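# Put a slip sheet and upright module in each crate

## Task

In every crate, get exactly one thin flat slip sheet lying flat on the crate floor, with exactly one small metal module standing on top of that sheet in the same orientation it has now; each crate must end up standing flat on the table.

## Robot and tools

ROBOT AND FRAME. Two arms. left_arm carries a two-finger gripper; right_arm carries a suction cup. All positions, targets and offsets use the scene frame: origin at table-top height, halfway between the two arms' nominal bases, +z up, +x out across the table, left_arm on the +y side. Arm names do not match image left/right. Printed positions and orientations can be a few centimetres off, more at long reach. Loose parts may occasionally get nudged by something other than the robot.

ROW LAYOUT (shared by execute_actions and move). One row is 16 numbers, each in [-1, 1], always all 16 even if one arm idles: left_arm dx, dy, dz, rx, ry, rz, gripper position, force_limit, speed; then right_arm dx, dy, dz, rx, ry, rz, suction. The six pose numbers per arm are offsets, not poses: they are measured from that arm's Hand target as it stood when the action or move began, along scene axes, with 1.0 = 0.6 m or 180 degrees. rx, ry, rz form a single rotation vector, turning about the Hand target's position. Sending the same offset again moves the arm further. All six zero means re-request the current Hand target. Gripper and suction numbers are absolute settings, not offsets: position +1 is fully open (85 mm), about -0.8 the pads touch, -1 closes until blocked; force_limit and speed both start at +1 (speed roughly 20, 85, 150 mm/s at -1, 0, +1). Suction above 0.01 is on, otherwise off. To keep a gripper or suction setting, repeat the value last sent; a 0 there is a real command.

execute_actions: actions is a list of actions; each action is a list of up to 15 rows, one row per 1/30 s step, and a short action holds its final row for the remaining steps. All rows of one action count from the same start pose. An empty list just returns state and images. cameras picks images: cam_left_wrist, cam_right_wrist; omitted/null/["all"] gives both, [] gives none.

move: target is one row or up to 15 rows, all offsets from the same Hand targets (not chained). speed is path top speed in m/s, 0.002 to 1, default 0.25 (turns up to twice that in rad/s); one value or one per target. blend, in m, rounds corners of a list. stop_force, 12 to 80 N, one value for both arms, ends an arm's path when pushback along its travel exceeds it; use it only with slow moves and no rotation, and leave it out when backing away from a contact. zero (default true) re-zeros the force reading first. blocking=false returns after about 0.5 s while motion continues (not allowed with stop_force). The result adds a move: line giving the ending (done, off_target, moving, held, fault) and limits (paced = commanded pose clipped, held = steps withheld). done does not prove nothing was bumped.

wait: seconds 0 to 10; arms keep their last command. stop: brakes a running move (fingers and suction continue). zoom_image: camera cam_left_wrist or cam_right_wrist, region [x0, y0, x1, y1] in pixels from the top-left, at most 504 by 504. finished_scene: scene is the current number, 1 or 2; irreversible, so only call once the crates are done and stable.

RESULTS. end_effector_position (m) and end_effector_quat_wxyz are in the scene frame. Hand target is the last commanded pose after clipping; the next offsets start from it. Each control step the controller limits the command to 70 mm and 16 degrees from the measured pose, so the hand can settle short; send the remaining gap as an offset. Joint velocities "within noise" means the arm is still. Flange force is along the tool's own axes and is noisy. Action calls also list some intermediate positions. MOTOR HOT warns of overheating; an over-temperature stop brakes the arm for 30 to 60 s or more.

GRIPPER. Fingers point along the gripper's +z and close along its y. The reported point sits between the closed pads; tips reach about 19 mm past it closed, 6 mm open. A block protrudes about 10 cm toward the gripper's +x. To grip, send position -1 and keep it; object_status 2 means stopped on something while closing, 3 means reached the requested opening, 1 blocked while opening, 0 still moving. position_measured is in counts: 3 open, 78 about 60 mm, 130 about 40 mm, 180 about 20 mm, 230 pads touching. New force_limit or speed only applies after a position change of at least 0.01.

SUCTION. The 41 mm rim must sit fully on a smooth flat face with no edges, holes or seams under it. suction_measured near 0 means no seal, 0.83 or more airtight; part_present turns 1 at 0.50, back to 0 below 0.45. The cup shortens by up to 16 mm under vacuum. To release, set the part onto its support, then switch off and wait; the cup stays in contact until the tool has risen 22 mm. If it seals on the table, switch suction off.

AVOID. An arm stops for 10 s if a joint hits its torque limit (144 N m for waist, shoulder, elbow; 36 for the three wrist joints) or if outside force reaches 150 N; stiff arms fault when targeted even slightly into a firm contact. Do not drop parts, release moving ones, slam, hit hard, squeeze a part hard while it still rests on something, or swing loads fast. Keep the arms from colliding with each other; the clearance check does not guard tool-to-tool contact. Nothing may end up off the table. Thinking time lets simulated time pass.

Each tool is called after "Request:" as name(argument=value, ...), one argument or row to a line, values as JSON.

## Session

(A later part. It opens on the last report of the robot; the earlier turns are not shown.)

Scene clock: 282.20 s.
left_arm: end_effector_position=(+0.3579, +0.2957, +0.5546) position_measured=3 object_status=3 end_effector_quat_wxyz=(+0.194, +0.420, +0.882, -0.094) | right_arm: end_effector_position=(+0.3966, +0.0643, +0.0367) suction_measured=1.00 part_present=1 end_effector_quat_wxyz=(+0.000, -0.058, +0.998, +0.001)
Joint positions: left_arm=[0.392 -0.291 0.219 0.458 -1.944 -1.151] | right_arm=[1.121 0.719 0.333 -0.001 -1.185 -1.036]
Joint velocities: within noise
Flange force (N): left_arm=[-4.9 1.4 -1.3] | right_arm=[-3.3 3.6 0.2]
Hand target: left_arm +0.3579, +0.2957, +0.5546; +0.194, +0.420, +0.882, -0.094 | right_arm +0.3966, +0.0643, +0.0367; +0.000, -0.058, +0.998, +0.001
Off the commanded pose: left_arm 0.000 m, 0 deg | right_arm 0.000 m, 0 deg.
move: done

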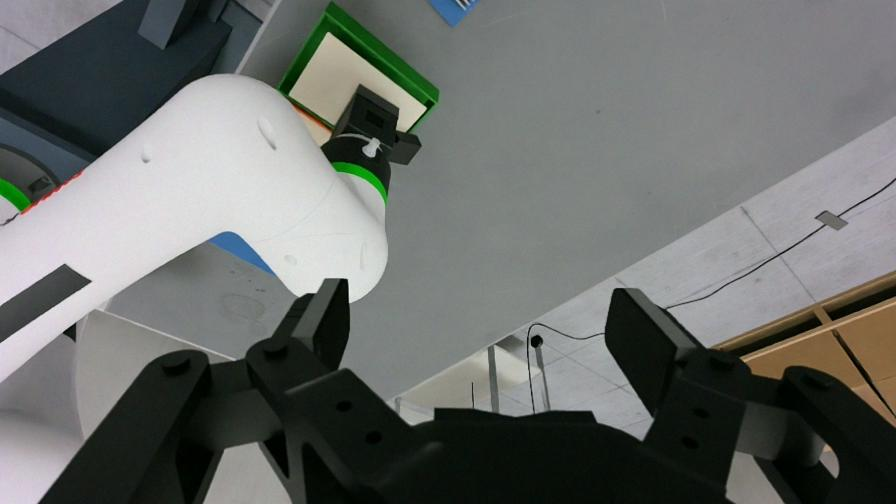

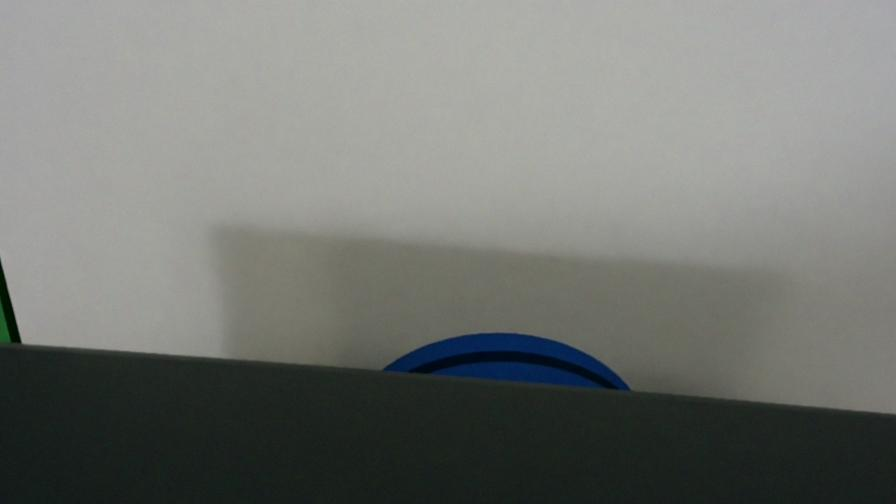

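Request:
move(
  target=[0,0,0,0,0,0,1,1,1,-0.0067,0.0015,0,0,0,0,1],
  speed=0.05,
  cameras=[],
)

Request:
move(
  target=[0,0,0,0,0,0,1,1,1,0,0,-0.08,0,0,0,1],
  speed=0.012,
  stop_force=12,
)

Request:
zoom_image(
  camera="cam_left_wrist",
  region=[250, 0, 450, 200],
)

Scene clock: 294.57 s.
left_arm: end_effector_position=(+0.3579, +0.2957, +0.5546) position_measured=3 object_status=3 end_effector_quat_wxyz=(+0.194, +0.420, +0.882, -0.094) | right_arm: end_effector_position=(+0.3925, +0.0652, +0.0367) suction_measured=1.00 part_present=1 end_effector_quat_wxyz=(+0.000, -0.058, +0.998, +0.001)
Joint positions: left_arm=[0.392 -0.291 0.219 0.458 -1.944 -1.151] | right_arm=[1.127 0.715 0.327 -0.001 -1.182 -1.042]
Joint velocities: within noise
Flange force (N): left_arm=[-4.5 1.3 -2.0] | right_arm=[-3.6 4.6 0.2]
Hand target: left_arm +0.3579, +0.2957, +0.5546; +0.194, +0.420, +0.882, -0.094 | right_arm +0.3925, +0.0652, +0.0367; +0.000, -0.058, +0.998, +0.001
Off the commanded pose: left_arm 0.000 m, 0 deg | right_arm 0.000 m, 0 deg.
move: done
No camera images: "cameras" was empty.

Scene clock: 297.87 s.
left_arm: end_effector_position=(+0.3579, +0.2957, +0.5546) position_measured=3 object_status=3 end_effector_quat_wxyz=(+0.194, +0.420, +0.882, -0.094) | right_arm: end_effector_position=(+0.3926, +0.0653, +0.0045) suction_measured=1.00 part_present=1 end_effector_quat_wxyz=(+0.000, -0.058, +0.998, +0.001)
Joint positions: left_arm=[0.392 -0.291 0.219 0.458 -1.944 -1.151] | right_arm=[1.127 0.748 0.302 -0.001 -1.123 -1.042]
Joint velocities: within noise
Flange force (N): left_arm=[-5.2 1.0 -1.6] | right_arm=[-1.2 1.4 -19.4]
Hand target: left_arm +0.3579, +0.2957, +0.5546; +0.194, +0.420, +0.882, -0.094 | right_arm +0.3926, +0.0653, +0.0045; +0.000, -0.058, +0.998, +0.001 (not the last commanded pose)
Off the commanded pose: left_arm 0.000 m, 0 deg | right_arm 0.016 m, 0 deg.
move: contact (right_arm)

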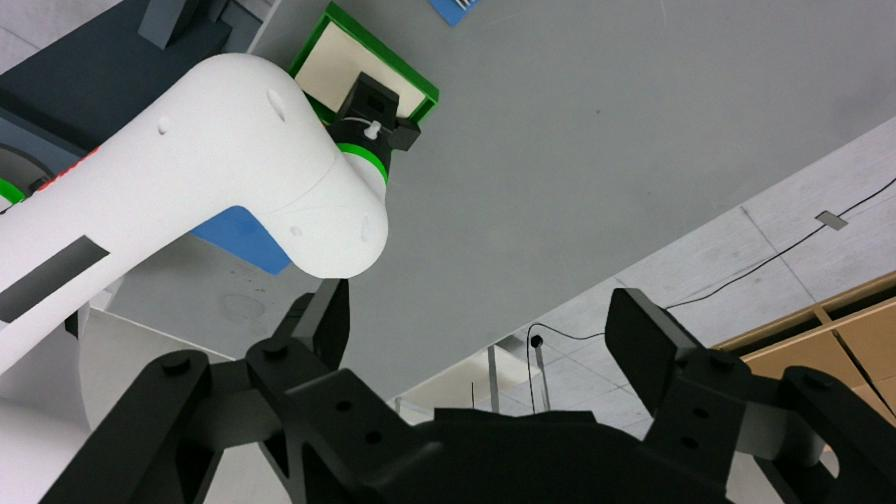

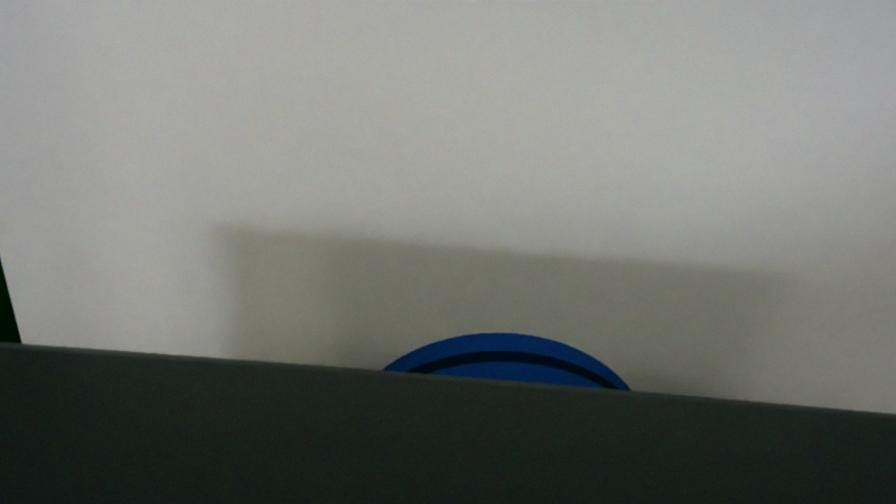

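Scaled by 2.520 from the camera's 896x504 image, which has a finer 1280x720 frame.

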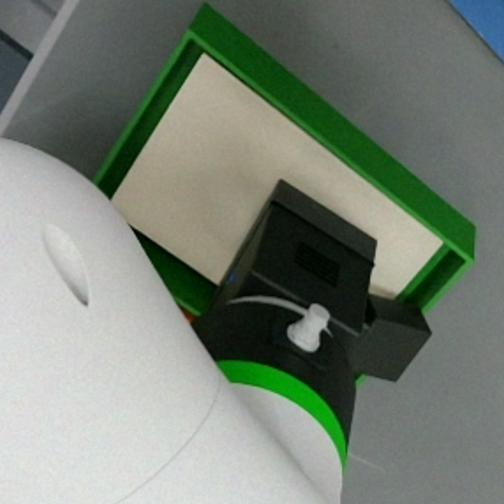

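Same contact height as before; release.

Request:
move(
  target=[0,0,0,0,0,0,1,1,1,0,0,0,0,0,0,0],
  cameras=[],
)

Request:
move(
  target=[0,0,0,0,0,0,1,1,1,0,0,0.06,0,0,0,0],
  speed=0.03,
  cameras=[],
)

Request:
move(
  target=[0,0,0,0,0,0,1,1,1,0.0,-0.3,0.3,0,0,0,0],
)

Request:
zoom_image(
  camera="cam_left_wrist",
  region=[230, 0, 510, 280],
)

Scene clock: 303.13 s.
left_arm: end_effector_position=(+0.3579, +0.2957, +0.5546) position_measured=3 object_status=3 end_effector_quat_wxyz=(+0.194, +0.420, +0.882, -0.094) | right_arm: end_effector_position=(+0.3926, +0.0653, +0.0045) suction_measured=0.00 part_present=0 end_effector_quat_wxyz=(+0.000, -0.058, +0.998, +0.001)
Joint positions: left_arm=[0.392 -0.291 0.219 0.458 -1.944 -1.151] | right_arm=[1.127 0.748 0.302 -0.001 -1.123 -1.042]
Joint velocities: within noise
Flange force (N): left_arm=[-5.0 1.5 -1.1] | right_arm=[-0.9 2.1 -20.3]
Hand target: left_arm +0.3579, +0.2957, +0.5546; +0.194, +0.420, +0.882, -0.094 | right_arm +0.3926, +0.0653, +0.0045; +0.000, -0.058, +0.998, +0.001
Off the commanded pose: left_arm 0.000 m, 0 deg | right_arm 0.000 m, 0 deg.
move: done
No camera images: "cameras" was empty.

Scene clock: 304.63 s.
left_arm: end_effector_position=(+0.3579, +0.2957, +0.5546) position_measured=3 object_status=3 end_effector_quat_wxyz=(+0.194, +0.420, +0.882, -0.094) | right_arm: end_effector_position=(+0.3926, +0.0653, +0.0405) suction_measured=0.00 part_present=0 end_effector_quat_wxyz=(+0.000, -0.058, +0.998, +0.001)
Joint positions: left_arm=[0.392 -0.291 0.219 0.458 -1.944 -1.151] | right_arm=[1.127 0.711 0.33 -0.001 -1.189 -1.042]
Joint velocities: within noise
Flange force (N): left_arm=[-4.2 0.9 -1.6] | right_arm=[-4.0 4.5 -0.2]
Hand target: left_arm +0.3579, +0.2957, +0.5546; +0.194, +0.420, +0.882, -0.094 | right_arm +0.3926, +0.0653, +0.0405; +0.000, -0.058, +0.998, +0.001
Off the commanded pose: left_arm 0.000 m, 0 deg | right_arm 0.000 m, 0 deg.
move: done
No camera images: "cameras" was empty.

Scene clock: 306.10 s.
left_arm: end_effector_position=(+0.3579, +0.2957, +0.5546) position_measured=3 object_status=3 end_effector_quat_wxyz=(+0.194, +0.420, +0.882, -0.094) | right_arm: end_effector_position=(+0.3926, -0.1147, +0.2205) suction_measured=0.00 part_present=0 end_effector_quat_wxyz=(+0.000, -0.059, +0.998, +0.001)
Joint positions: left_arm=[0.392 -0.291 0.219 0.458 -1.944 -1.151] | right_arm=[0.987 0.247 0.091 -0.001 -1.414 -0.902]
Joint velocities: within noise
Flange force (N): left_arm=[-4.0 1.0 -1.3] | right_arm=[-3.3 2.1 -1.9]
Hand target: left_arm +0.3579, +0.2957, +0.5546; +0.194, +0.420, +0.882, -0.094 | right_arm +0.3926, -0.1147, +0.2205; +0.000, -0.058, +0.998, +0.001
Off the commanded pose: left_arm 0.000 m, 0 deg | right_arm 0.000 m, 0 deg.
move: done

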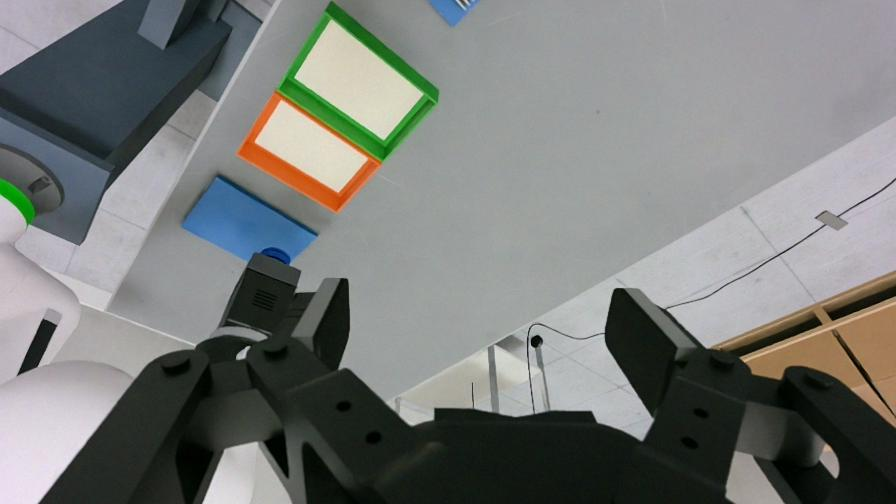

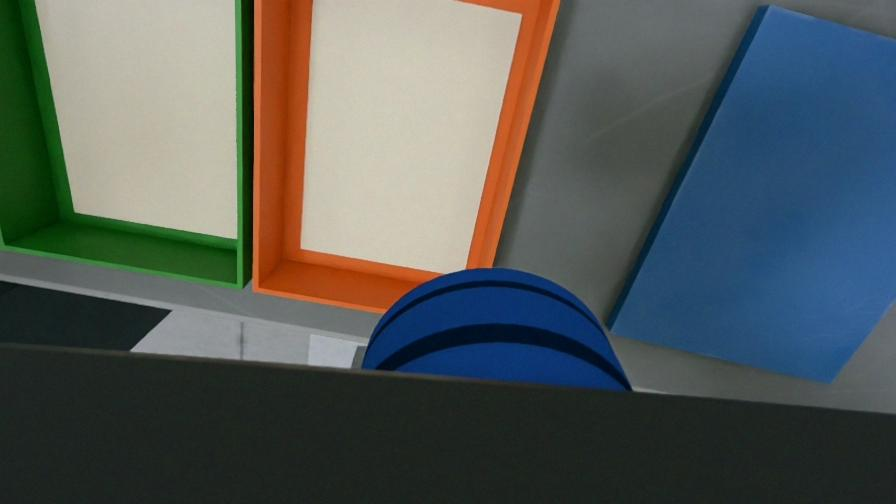

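Scaled by 1.800 from the camera's 896x504 image, which has a finer 1280x720 frame.

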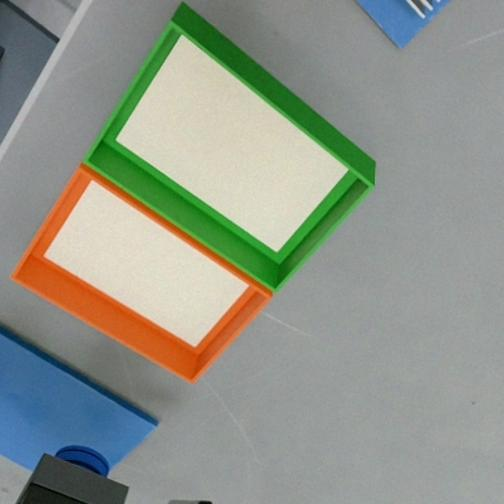

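Request:
move(
  target=[0.07,-0.11,-0.17,0.1082,0.087,0,1,1,1,0.09,-0.43,0.57,0,0,0,0],
  cameras=[],
)

Request:
move(
  target=[0,0,0,0,0,0.239,1,1,1,0,0,0,0,0,0,0],
)

Scene clock: 332.40 s.
left_arm: end_effector_position=(+0.3999, +0.2297, +0.4526) position_measured=3 object_status=3 end_effector_quat_wxyz=(-0.001, +0.430, +0.903, +0.000) | right_arm: end_effector_position=(+0.4466, -0.3727, +0.5625) suction_measured=0.00 part_present=0 end_effector_quat_wxyz=(+0.000, -0.059, +0.998, +0.001)
Joint positions: left_arm=[-0.175 0.007 0.414 -0.001 -1.979 -0.784] | right_arm=[0.525 0.267 0.968 -0.002 -2.272 -0.442]
Joint velocities: within noise
Flange force (N): left_arm=[-4.6 1.3 -3.3] | right_arm=no reading
Hand target: left_arm +0.3999, +0.2297, +0.4526; -0.001, +0.430, +0.903, +0.000 | right_arm +0.4466, -0.3727, +0.5625; +0.000, -0.058, +0.998, +0.001
Off the commanded pose: left_arm 0.000 m, 0 deg | right_arm 0.000 m, 0 deg.
move: done
No camera images: "cameras" was empty.

Scene clock: 334.37 s.
left_arm: end_effector_position=(+0.3998, +0.2297, +0.4526) position_measured=3 object_status=3 end_effector_quat_wxyz=(-0.001, +0.069, +0.998, +0.000) | right_arm: end_effector_position=(+0.4466, -0.3727, +0.5625) suction_measured=0.00 part_present=0 end_effector_quat_wxyz=(+0.000, -0.058, +0.998, +0.001)
Joint positions: left_arm=[-0.174 0.007 0.414 0 -1.979 -0.033] | right_arm=[0.525 0.267 0.968 -0.002 -2.272 -0.442]
Joint velocities: within noise
Flange force (N): left_arm=[-3.0 -1.3 -2.5] | right_arm=no reading
Hand target: left_arm +0.3999, +0.2297, +0.4526; -0.001, +0.069, +0.998, +0.000 | right_arm +0.4466, -0.3727, +0.5625; +0.000, -0.058, +0.998, +0.001
Off the commanded pose: left_arm 0.000 m, 0 deg | right_arm 0.000 m, 0 deg.
move: done

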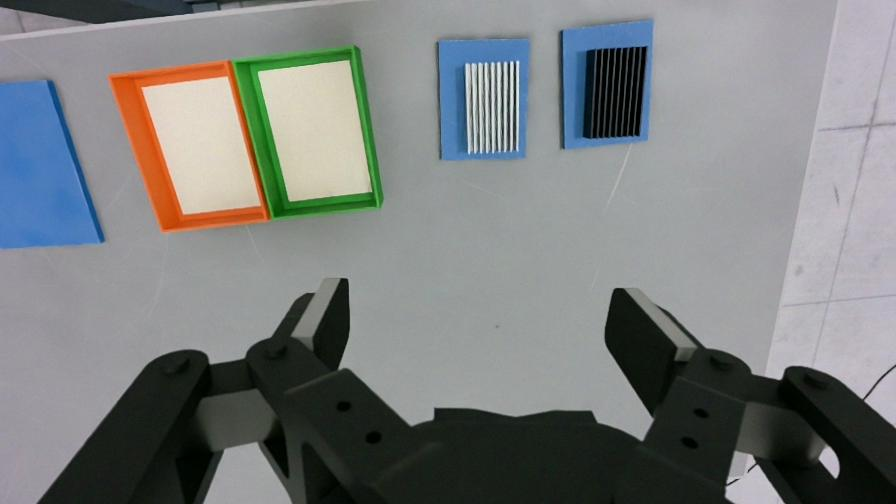

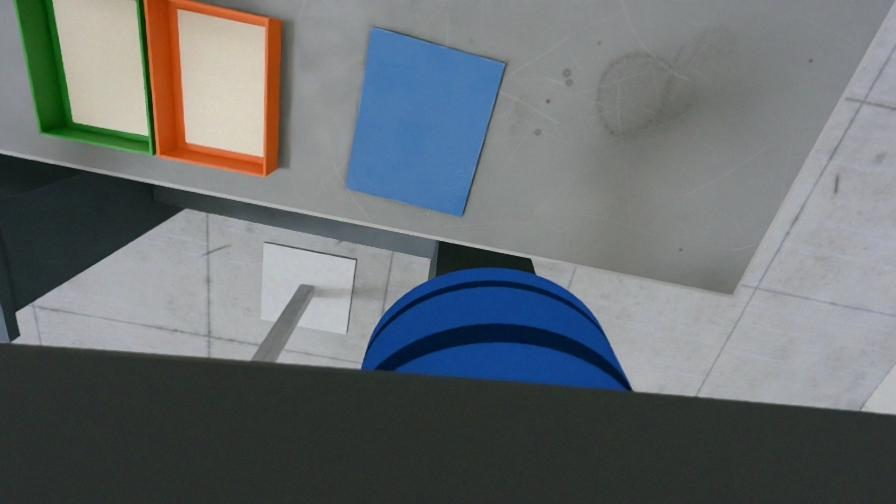

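Request:
move(
  target=[0,0,-0.25,0,0,0,1,1,1,0,0,0,0,0,0,0],
)

Scene clock: 347.53 s.
left_arm: end_effector_position=(+0.3999, +0.2297, +0.3027) position_measured=3 object_status=3 end_effector_quat_wxyz=(-0.001, +0.069, +0.998, +0.000) | right_arm: end_effector_position=(+0.4466, -0.3727, +0.5625) suction_measured=0.00 part_present=0 end_effector_quat_wxyz=(+0.000, -0.058, +0.998, +0.001)
Joint positions: left_arm=[-0.174 -0.077 -0.027 0 -1.622 -0.033] | right_arm=[0.525 0.267 0.968 -0.002 -2.272 -0.442]
Joint velocities: within noise
Flange force (N): left_arm=[-4.9 -3.2 -2.6] | right_arm=no reading
Hand target: left_arm +0.3999, +0.2297, +0.3026; -0.001, +0.069, +0.998, +0.000 | right_arm +0.4466, -0.3727, +0.5625; +0.000, -0.058, +0.998, +0.001
Off the commanded pose: left_arm 0.000 m, 0 deg | right_arm 0.000 m, 0 deg.
move: done

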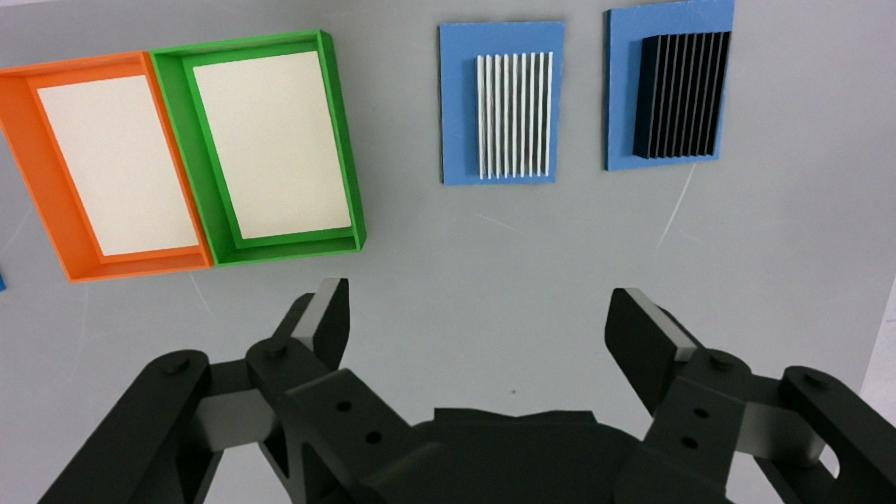

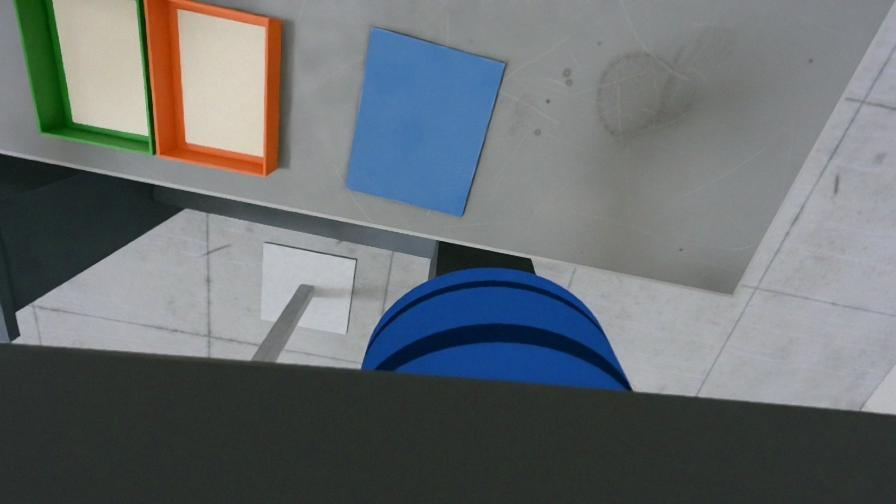

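Request:
move(
  target=[-0.057,0.098,-0.13,0,0,0.03,1,1,1,0,0,0,0,0,0,0],
)

Request:
zoom_image(
  camera="cam_left_wrist",
  region=[300, 0, 700, 300],
)

Scene clock: 374.73 s.
left_arm: end_effector_position=(+0.3657, +0.2885, +0.2247) position_measured=3 object_status=3 end_effector_quat_wxyz=(-0.001, +0.022, +1.000, +0.000) | right_arm: end_effector_position=(+0.4466, -0.3727, +0.5625) suction_measured=0.00 part_present=0 end_effector_quat_wxyz=(+0.000, -0.058, +0.998, +0.001)
Joint positions: left_arm=[-0.017 -0.21 -0.324 0 -1.458 -0.095] | right_arm=[0.525 0.267 0.968 -0.002 -2.272 -0.442]
Joint velocities: within noise
Flange force (N): left_arm=[-2.4 -2.1 -1.0] | right_arm=no reading
Hand target: left_arm +0.3657, +0.2885, +0.2246; -0.001, +0.022, +1.000, +0.000 | right_arm +0.4466, -0.3727, +0.5625; +0.000, -0.058, +0.998, +0.001
Off the commanded pose: left_arm 0.000 m, 0 deg | right_arm 0.000 m, 0 deg.
move: done

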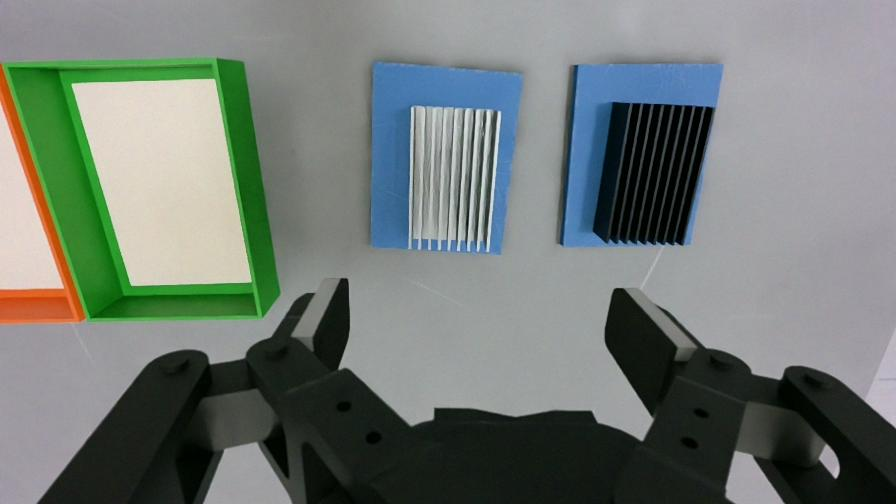

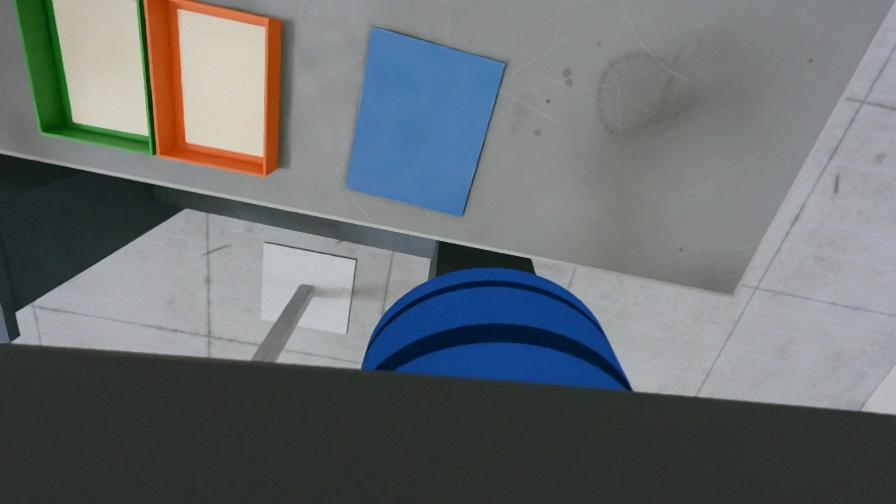

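Scaled by 1.260 from the camera's 896x504 image, which has a finer 1280x720 frame.

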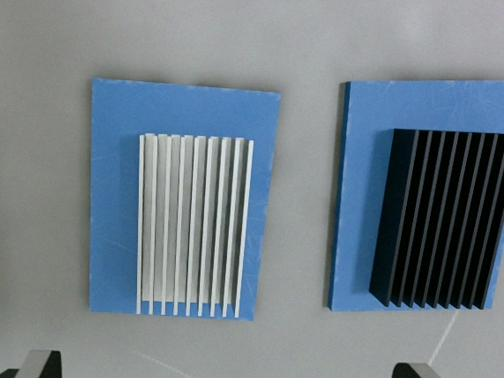

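Request:
move(
  target=[0,0,-0.174,0,0,0,1,1,1,0,0,0,0,0,0,0],
  speed=0.15,
  cameras=["cam_left_wrist"],
)

Request:
zoom_image(
  camera="cam_left_wrist",
  region=[250, 50, 700, 420],
)

Scene clock: 387.13 s.
left_arm: end_effector_position=(+0.3657, +0.2886, +0.1203) position_measured=3 object_status=3 end_effector_quat_wxyz=(-0.001, +0.022, +1.000, +0.000) | right_arm: end_effector_position=(+0.4466, -0.3727, +0.5625) suction_measured=0.00 part_present=0 end_effector_quat_wxyz=(+0.000, -0.058, +0.998, +0.001)
Joint positions: left_arm=[-0.017 -0.142 -0.519 0 -1.195 -0.096] | right_arm=[0.525 0.267 0.968 -0.002 -2.272 -0.442]
Joint velocities: within noise
Flange force (N): left_arm=[-4.5 -2.8 -0.2] | right_arm=no reading
Hand target: left_arm +0.3657, +0.2885, +0.1202; -0.001, +0.022, +1.000, +0.000 | right_arm +0.4466, -0.3727, +0.5625; +0.000, -0.058, +0.998, +0.001
Off the commanded pose: left_arm 0.000 m, 0 deg | right_arm 0.000 m, 0 deg.
move: done
Images, in order (width x height): cam_left_wrist 896x504.

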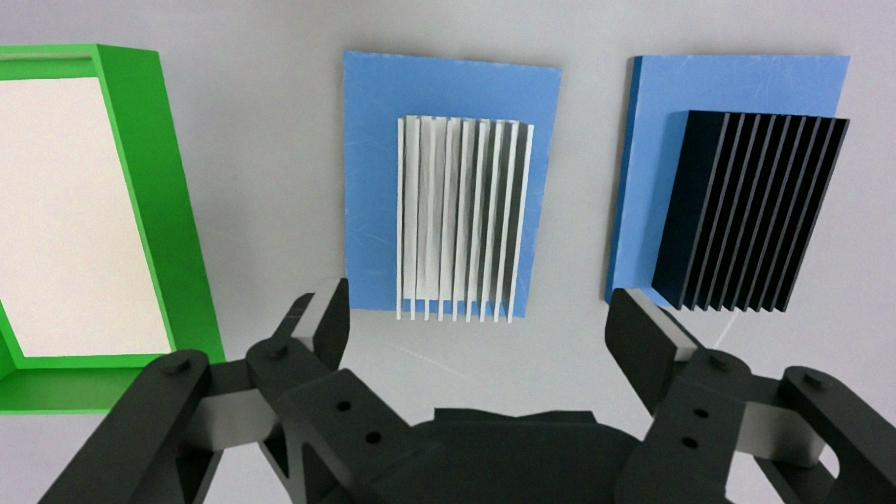

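Scaled by 1.120 from the camera's 896x504 image, which has a finer 1280x720 frame.

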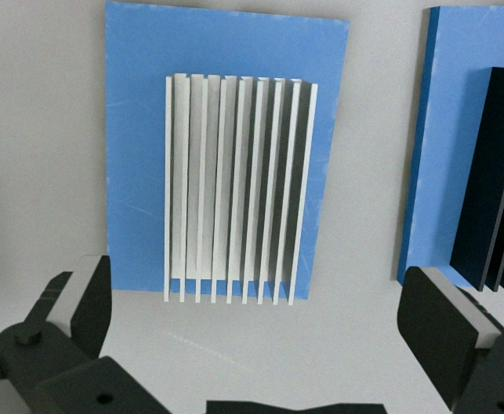

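Request:
move(
  target=[0,0,-0.1,0,0,0,1,1,1,0,0,0,0,0,0,0],
  speed=0.1,
  cameras=["cam_left_wrist"],
)

Request:
move(
  target=[0,0,-0.05,0,0,0,1,1,1,0,0,0,0,0,0,0],
  speed=0.02,
  stop_force=12,
  cameras=["cam_left_wrist"],
)

Scene clock: 399.03 s.
left_arm: end_effector_position=(+0.3657, +0.2886, +0.0602) position_measured=3 object_status=3 end_effector_quat_wxyz=(-0.001, +0.022, +1.000, +0.000) | right_arm: end_effector_position=(+0.4466, -0.3727, +0.5625) suction_measured=0.00 part_present=0 end_effector_quat_wxyz=(+0.000, -0.058, +0.998, +0.001)
Joint positions: left_arm=[-0.017 -0.065 -0.606 0 -1.031 -0.095] | right_arm=[0.525 0.267 0.968 -0.002 -2.272 -0.442]
Joint velocities: within noise
Flange force (N): left_arm=[-3.2 -2.3 0.2] | right_arm=no reading
Hand target: left_arm +0.3657, +0.2885, +0.0602; -0.001, +0.022, +1.000, +0.000 | right_arm +0.4466, -0.3727, +0.5625; +0.000, -0.058, +0.998, +0.001
Off the commanded pose: left_arm 0.000 m, 0 deg | right_arm 0.000 m, 0 deg.
move: done
Images, in order (width x height): cam_left_wrist 896x504.

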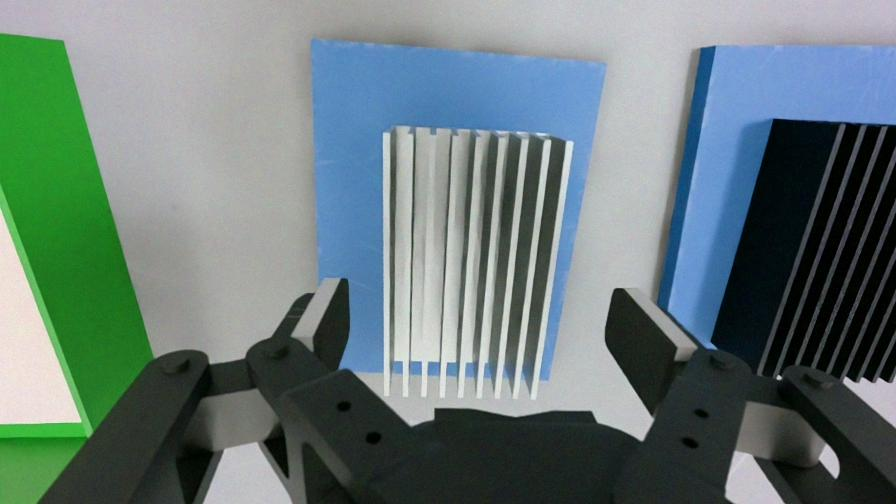

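Scene clock: 401.20 s.
left_arm: end_effector_position=(+0.3657, +0.2885, +0.0302) position_measured=3 object_status=3 end_effector_quat_wxyz=(-0.001, +0.022, +1.000, +0.000) | right_arm: end_effector_position=(+0.4466, -0.3727, +0.5625) suction_measured=0.00 part_present=0 end_effector_quat_wxyz=(+0.000, -0.058, +0.998, +0.001)
Joint positions: left_arm=[-0.017 -0.016 -0.643 0 -0.945 -0.095] | right_arm=[0.525 0.267 0.968 -0.002 -2.272 -0.442]
Joint velocities: within noise
Flange force (N): left_arm=[-2.9 -1.4 0.6] | right_arm=no reading
Hand target: left_arm +0.3657, +0.2885, +0.0302; -0.001, +0.022, +1.000, +0.000 | right_arm +0.4466, -0.3727, +0.5625; +0.000, -0.058, +0.998, +0.001
Off the commanded pose: left_arm 0.000 m, 0 deg | right_arm 0.000 m, 0 deg.
move: done
Images, in order (width x height): cam_left_wrist 896x504.

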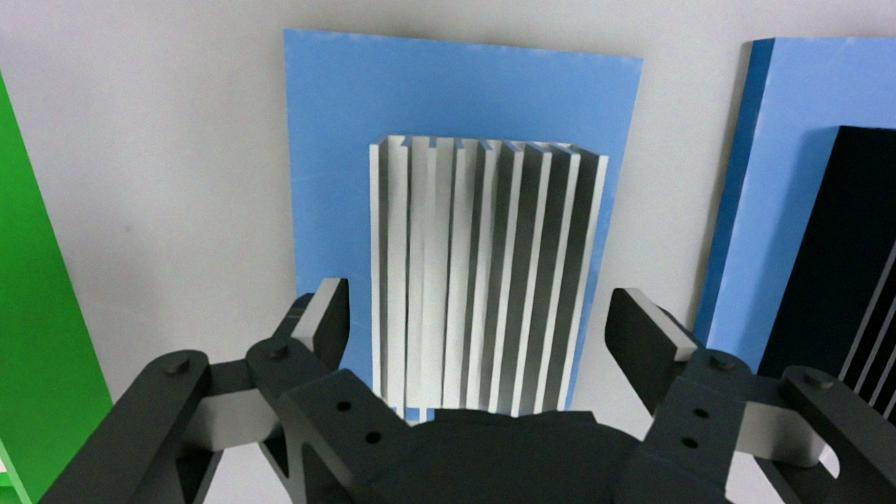

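Request:
move(
  target=[0,0,0.003,0,0,0,-1,-0.6,-1,0,0,0,0,0,0,0],
  cameras=["cam_left_wrist"],
)

Request:
wait(
  seconds=1,
  cameras=["cam_left_wrist"],
)

Scene clock: 407.07 s.
left_arm: end_effector_position=(+0.3657, +0.2885, +0.0321) position_measured=78 object_status=2 end_effector_quat_wxyz=(-0.001, +0.022, +1.000, +0.000) | right_arm: end_effector_position=(+0.4466, -0.3727, +0.5625) suction_measured=0.00 part_present=0 end_effector_quat_wxyz=(+0.000, -0.058, +0.998, +0.001)
Joint positions: left_arm=[-0.017 -0.019 -0.641 0 -0.95 -0.095] | right_arm=[0.525 0.267 0.968 -0.002 -2.272 -0.442]
Joint velocities: within noise
Flange force (N): left_arm=[-0.3 -0.9 -9.7] | right_arm=no reading
Hand target: left_arm +0.3657, +0.2885, +0.0320; -0.001, +0.022, +1.000, +0.000 | right_arm +0.4466, -0.3727, +0.5625; +0.000, -0.058, +0.998, +0.001
Off the commanded pose: left_arm 0.000 m, 0 deg | right_arm 0.000 m, 0 deg.
move: done
Images, in order (width x height): cam_left_wrist 896x504.

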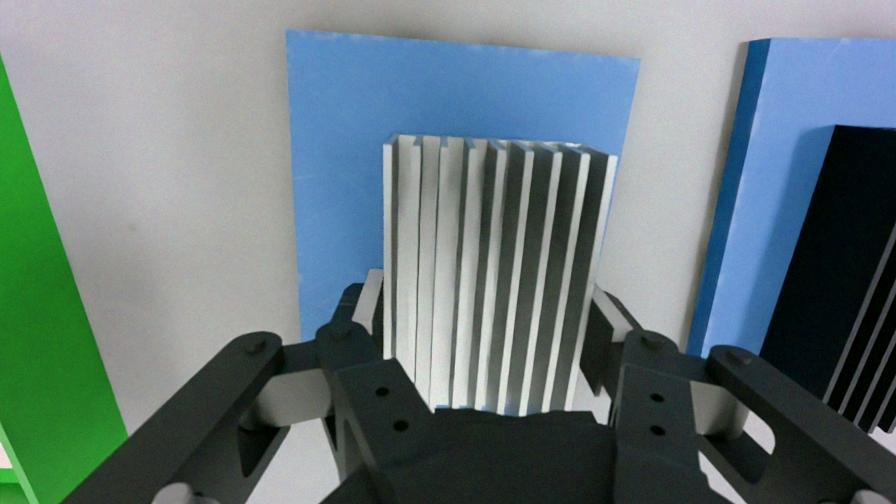

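Scene clock: 408.07 s.
left_arm: end_effector_position=(+0.3657, +0.2885, +0.0321) position_measured=78 object_status=2 end_effector_quat_wxyz=(-0.001, +0.022, +1.000, +0.000) | right_arm: end_effector_position=(+0.4466, -0.3727, +0.5625) suction_measured=0.00 part_present=0 end_effector_quat_wxyz=(+0.000, -0.058, +0.998, +0.001)
Joint positions: left_arm=[-0.017 -0.019 -0.641 0 -0.95 -0.095] | right_arm=[0.525 0.267 0.968 -0.002 -2.272 -0.442]
Joint velocities: within noise
Flange force (N): left_arm=[-0.9 -1.3 -9.5] | right_arm=no reading
Hand target: left_arm +0.3657, +0.2885, +0.0320; -0.001, +0.022, +1.000, +0.000 | right_arm +0.4466, -0.3727, +0.5625; +0.000, -0.058, +0.998, +0.001
Off the commanded pose: left_arm 0.000 m, 0 deg | right_arm 0.000 m, 0 deg.
wait: 1.00 s; at rest by 0.17 s
Images, in order (width x height): cam_left_wrist 896x504.

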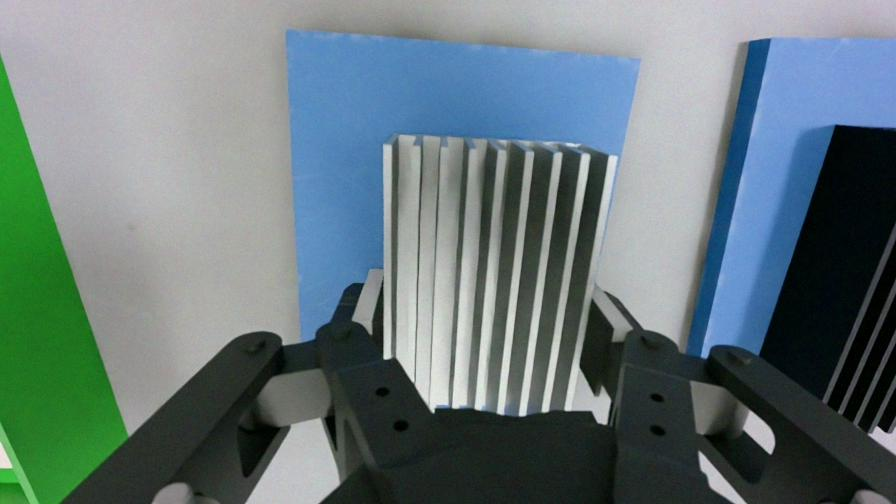

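Request:
move(
  target=[0,0,0.05,0,0,0,-1,-0.6,-1,0,0,0,0,0,0,0],
  speed=0.05,
  cameras=["cam_left_wrist"],
)

Request:
move(
  target=[0,0,0.17,0,0,0,-1,-0.6,-1,0,0,0,0,0,0,0],
  speed=0.1,
)

Scene clock: 412.93 s.
left_arm: end_effector_position=(+0.3657, +0.2885, +0.0620) position_measured=78 object_status=2 end_effector_quat_wxyz=(-0.001, +0.022, +1.000, +0.000) | right_arm: end_effector_position=(+0.4466, -0.3727, +0.5625) suction_measured=0.00 part_present=0 end_effector_quat_wxyz=(+0.000, -0.058, +0.998, +0.001)
Joint positions: left_arm=[-0.017 -0.068 -0.604 0 -1.036 -0.095] | right_arm=[0.525 0.267 0.968 -0.002 -2.272 -0.442]
Joint velocities: within noise
Flange force (N): left_arm=[-3.3 -2.6 2.7] | right_arm=no reading
Hand target: left_arm +0.3657, +0.2885, +0.0620; -0.001, +0.022, +1.000, +0.000 | right_arm +0.4466, -0.3727, +0.5625; +0.000, -0.058, +0.998, +0.001
Off the commanded pose: left_arm 0.000 m, 0 deg | right_arm 0.000 m, 0 deg.
move: done
Images, in order (width x height): cam_left_wrist 896x504.

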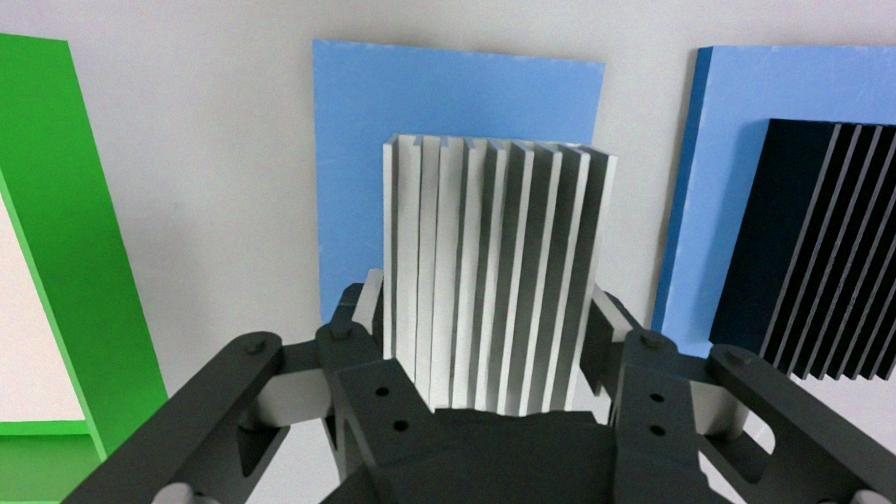

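Scene clock: 414.30 s.
left_arm: end_effector_position=(+0.3657, +0.2884, +0.1640) position_measured=78 object_status=2 end_effector_quat_wxyz=(-0.001, +0.022, +1.000, +0.000) | right_arm: end_effector_position=(+0.4466, -0.3727, +0.5625) suction_measured=0.00 part_present=0 end_effector_quat_wxyz=(+0.000, -0.058, +0.998, +0.001)
Joint positions: left_arm=[-0.017 -0.18 -0.443 0 -1.309 -0.095] | right_arm=[0.525 0.267 0.968 -0.002 -2.272 -0.442]
Joint velocities: within noise
Flange force (N): left_arm=[-3.0 -2.0 2.2] | right_arm=no reading
Hand target: left_arm +0.3657, +0.2885, +0.1640; -0.001, +0.022, +1.000, +0.000 | right_arm +0.4466, -0.3727, +0.5625; +0.000, -0.058, +0.998, +0.001
Off the commanded pose: left_arm 0.000 m, 0 deg | right_arm 0.000 m, 0 deg.
move: done

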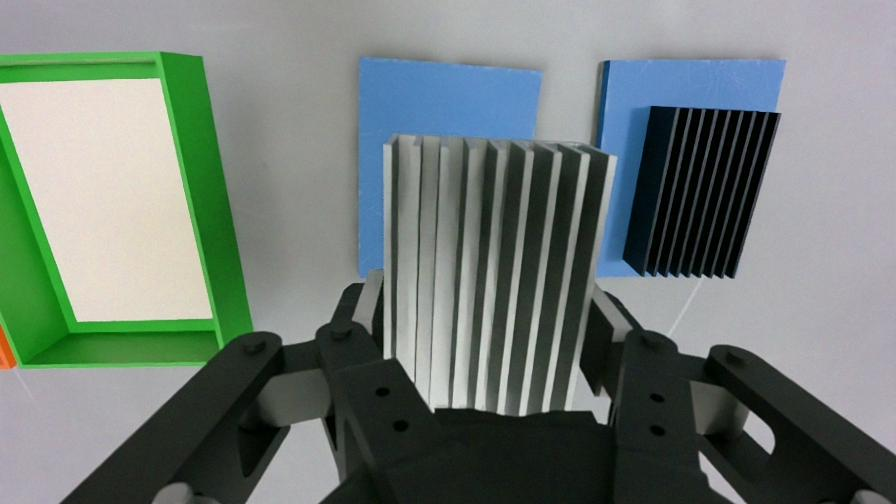

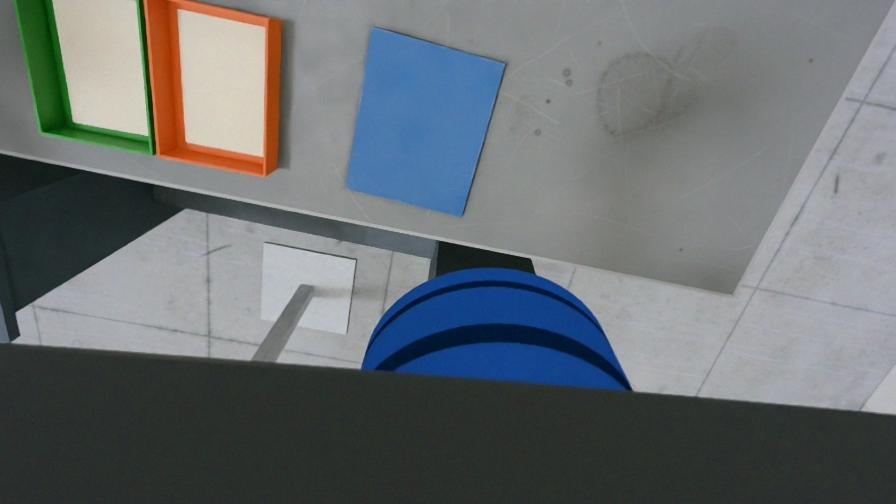

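Request:
move(
  target=[0.027,-0.369,0,0,0,0.025,-1,-0.6,-1,0,0,0,0,0,0,0],
  speed=0.15,
)

Scene clock: 442.93 s.
left_arm: end_effector_position=(+0.3819, +0.0671, +0.1640) position_measured=78 object_status=2 end_effector_quat_wxyz=(-0.001, -0.018, +1.000, +0.000) | right_arm: end_effector_position=(+0.4466, -0.3727, +0.5625) suction_measured=0.00 part_present=0 end_effector_quat_wxyz=(+0.000, -0.058, +0.998, +0.001)
Joint positions: left_arm=[-0.544 0.151 -0.117 0.001 -1.304 0.51] | right_arm=[0.525 0.267 0.968 -0.002 -2.272 -0.442]
Joint velocities: within noise
Flange force (N): left_arm=[-1.8 -4.2 1.4] | right_arm=no reading
Hand target: left_arm +0.3819, +0.0671, +0.1640; -0.001, -0.018, +1.000, +0.000 | right_arm +0.4466, -0.3727, +0.5625; +0.000, -0.058, +0.998, +0.001
Off the commanded pose: left_arm 0.000 m, 0 deg | right_arm 0.000 m, 0 deg.
move: done

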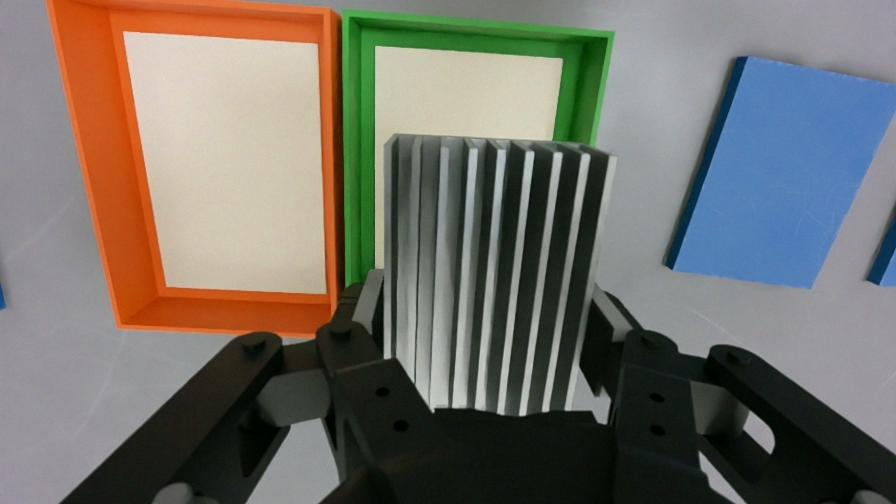

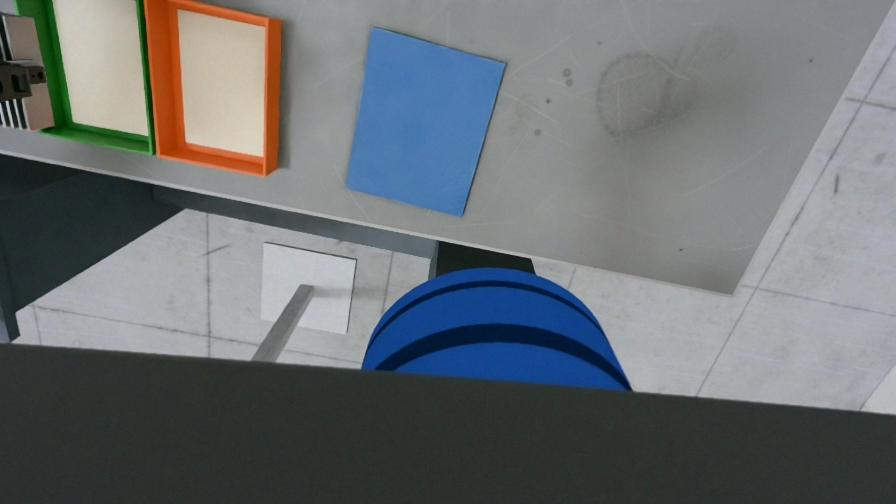

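Request:
move(
  target=[0,0.005,-0.15,0,0,0,-1,-0.6,-1,0,0,0,0,0,0,0],
  speed=0.1,
)

Request:
zoom_image(
  camera="cam_right_wrist",
  region=[0, 0, 200, 200],
)

Scene clock: 452.50 s.
left_arm: end_effector_position=(+0.3819, +0.0702, +0.0740) position_measured=78 object_status=2 end_effector_quat_wxyz=(-0.001, -0.018, +1.000, +0.000) | right_arm: end_effector_position=(+0.4466, -0.3727, +0.5625) suction_measured=0.00 part_present=0 end_effector_quat_wxyz=(+0.000, -0.058, +0.998, +0.001)
Joint positions: left_arm=[-0.538 0.228 -0.251 0 -1.093 0.504] | right_arm=[0.525 0.267 0.968 -0.002 -2.272 -0.442]
Joint velocities: within noise
Flange force (N): left_arm=[-1.4 -3.8 2.6] | right_arm=no reading
Hand target: left_arm +0.3819, +0.0701, +0.0740; -0.001, -0.018, +1.000, +0.000 | right_arm +0.4466, -0.3727, +0.5625; +0.000, -0.058, +0.998, +0.001
Off the commanded pose: left_arm 0.000 m, 0 deg | right_arm 0.000 m, 0 deg.
move: done

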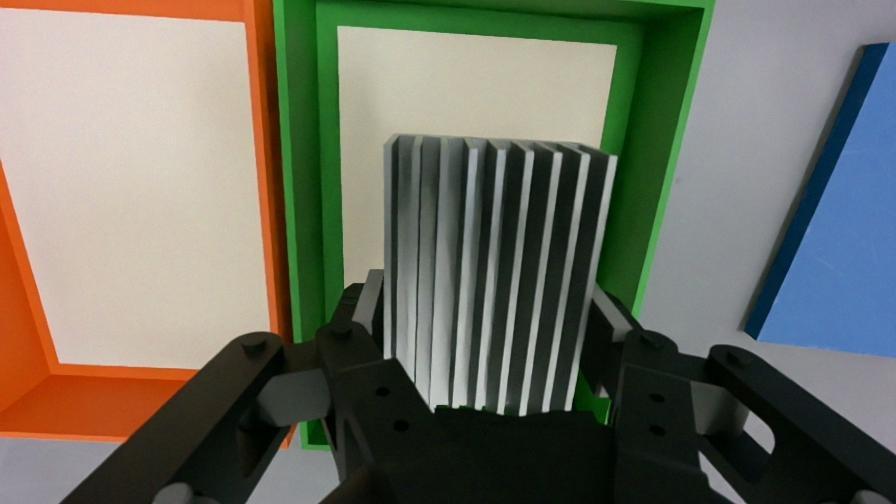

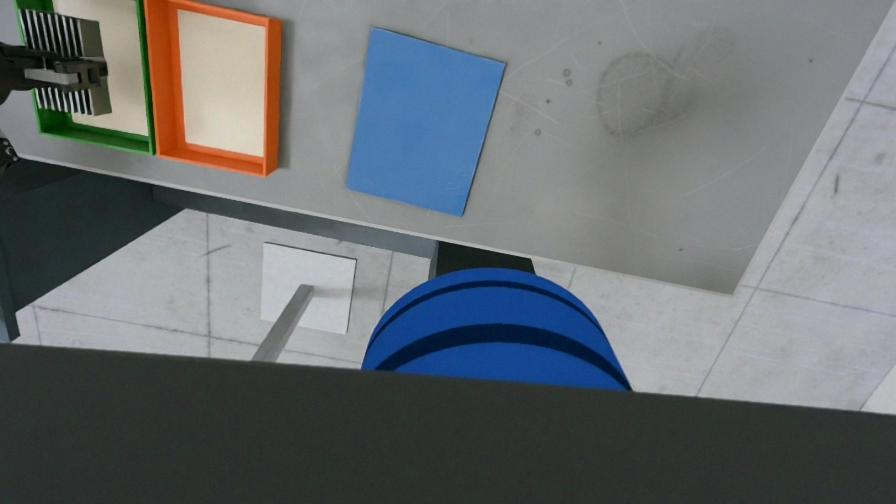

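Scaled by 2.520 from the camera's 896x504 image, which has a finer 1280x720 frame.

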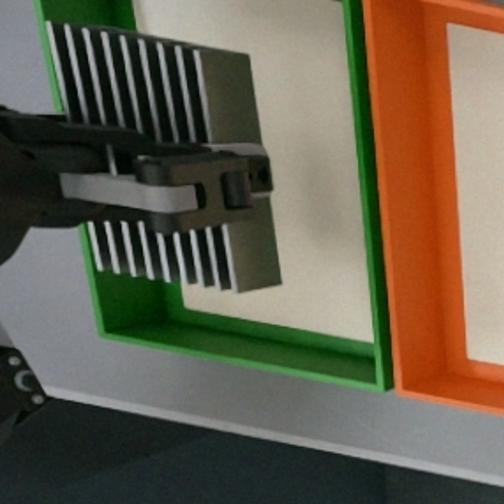

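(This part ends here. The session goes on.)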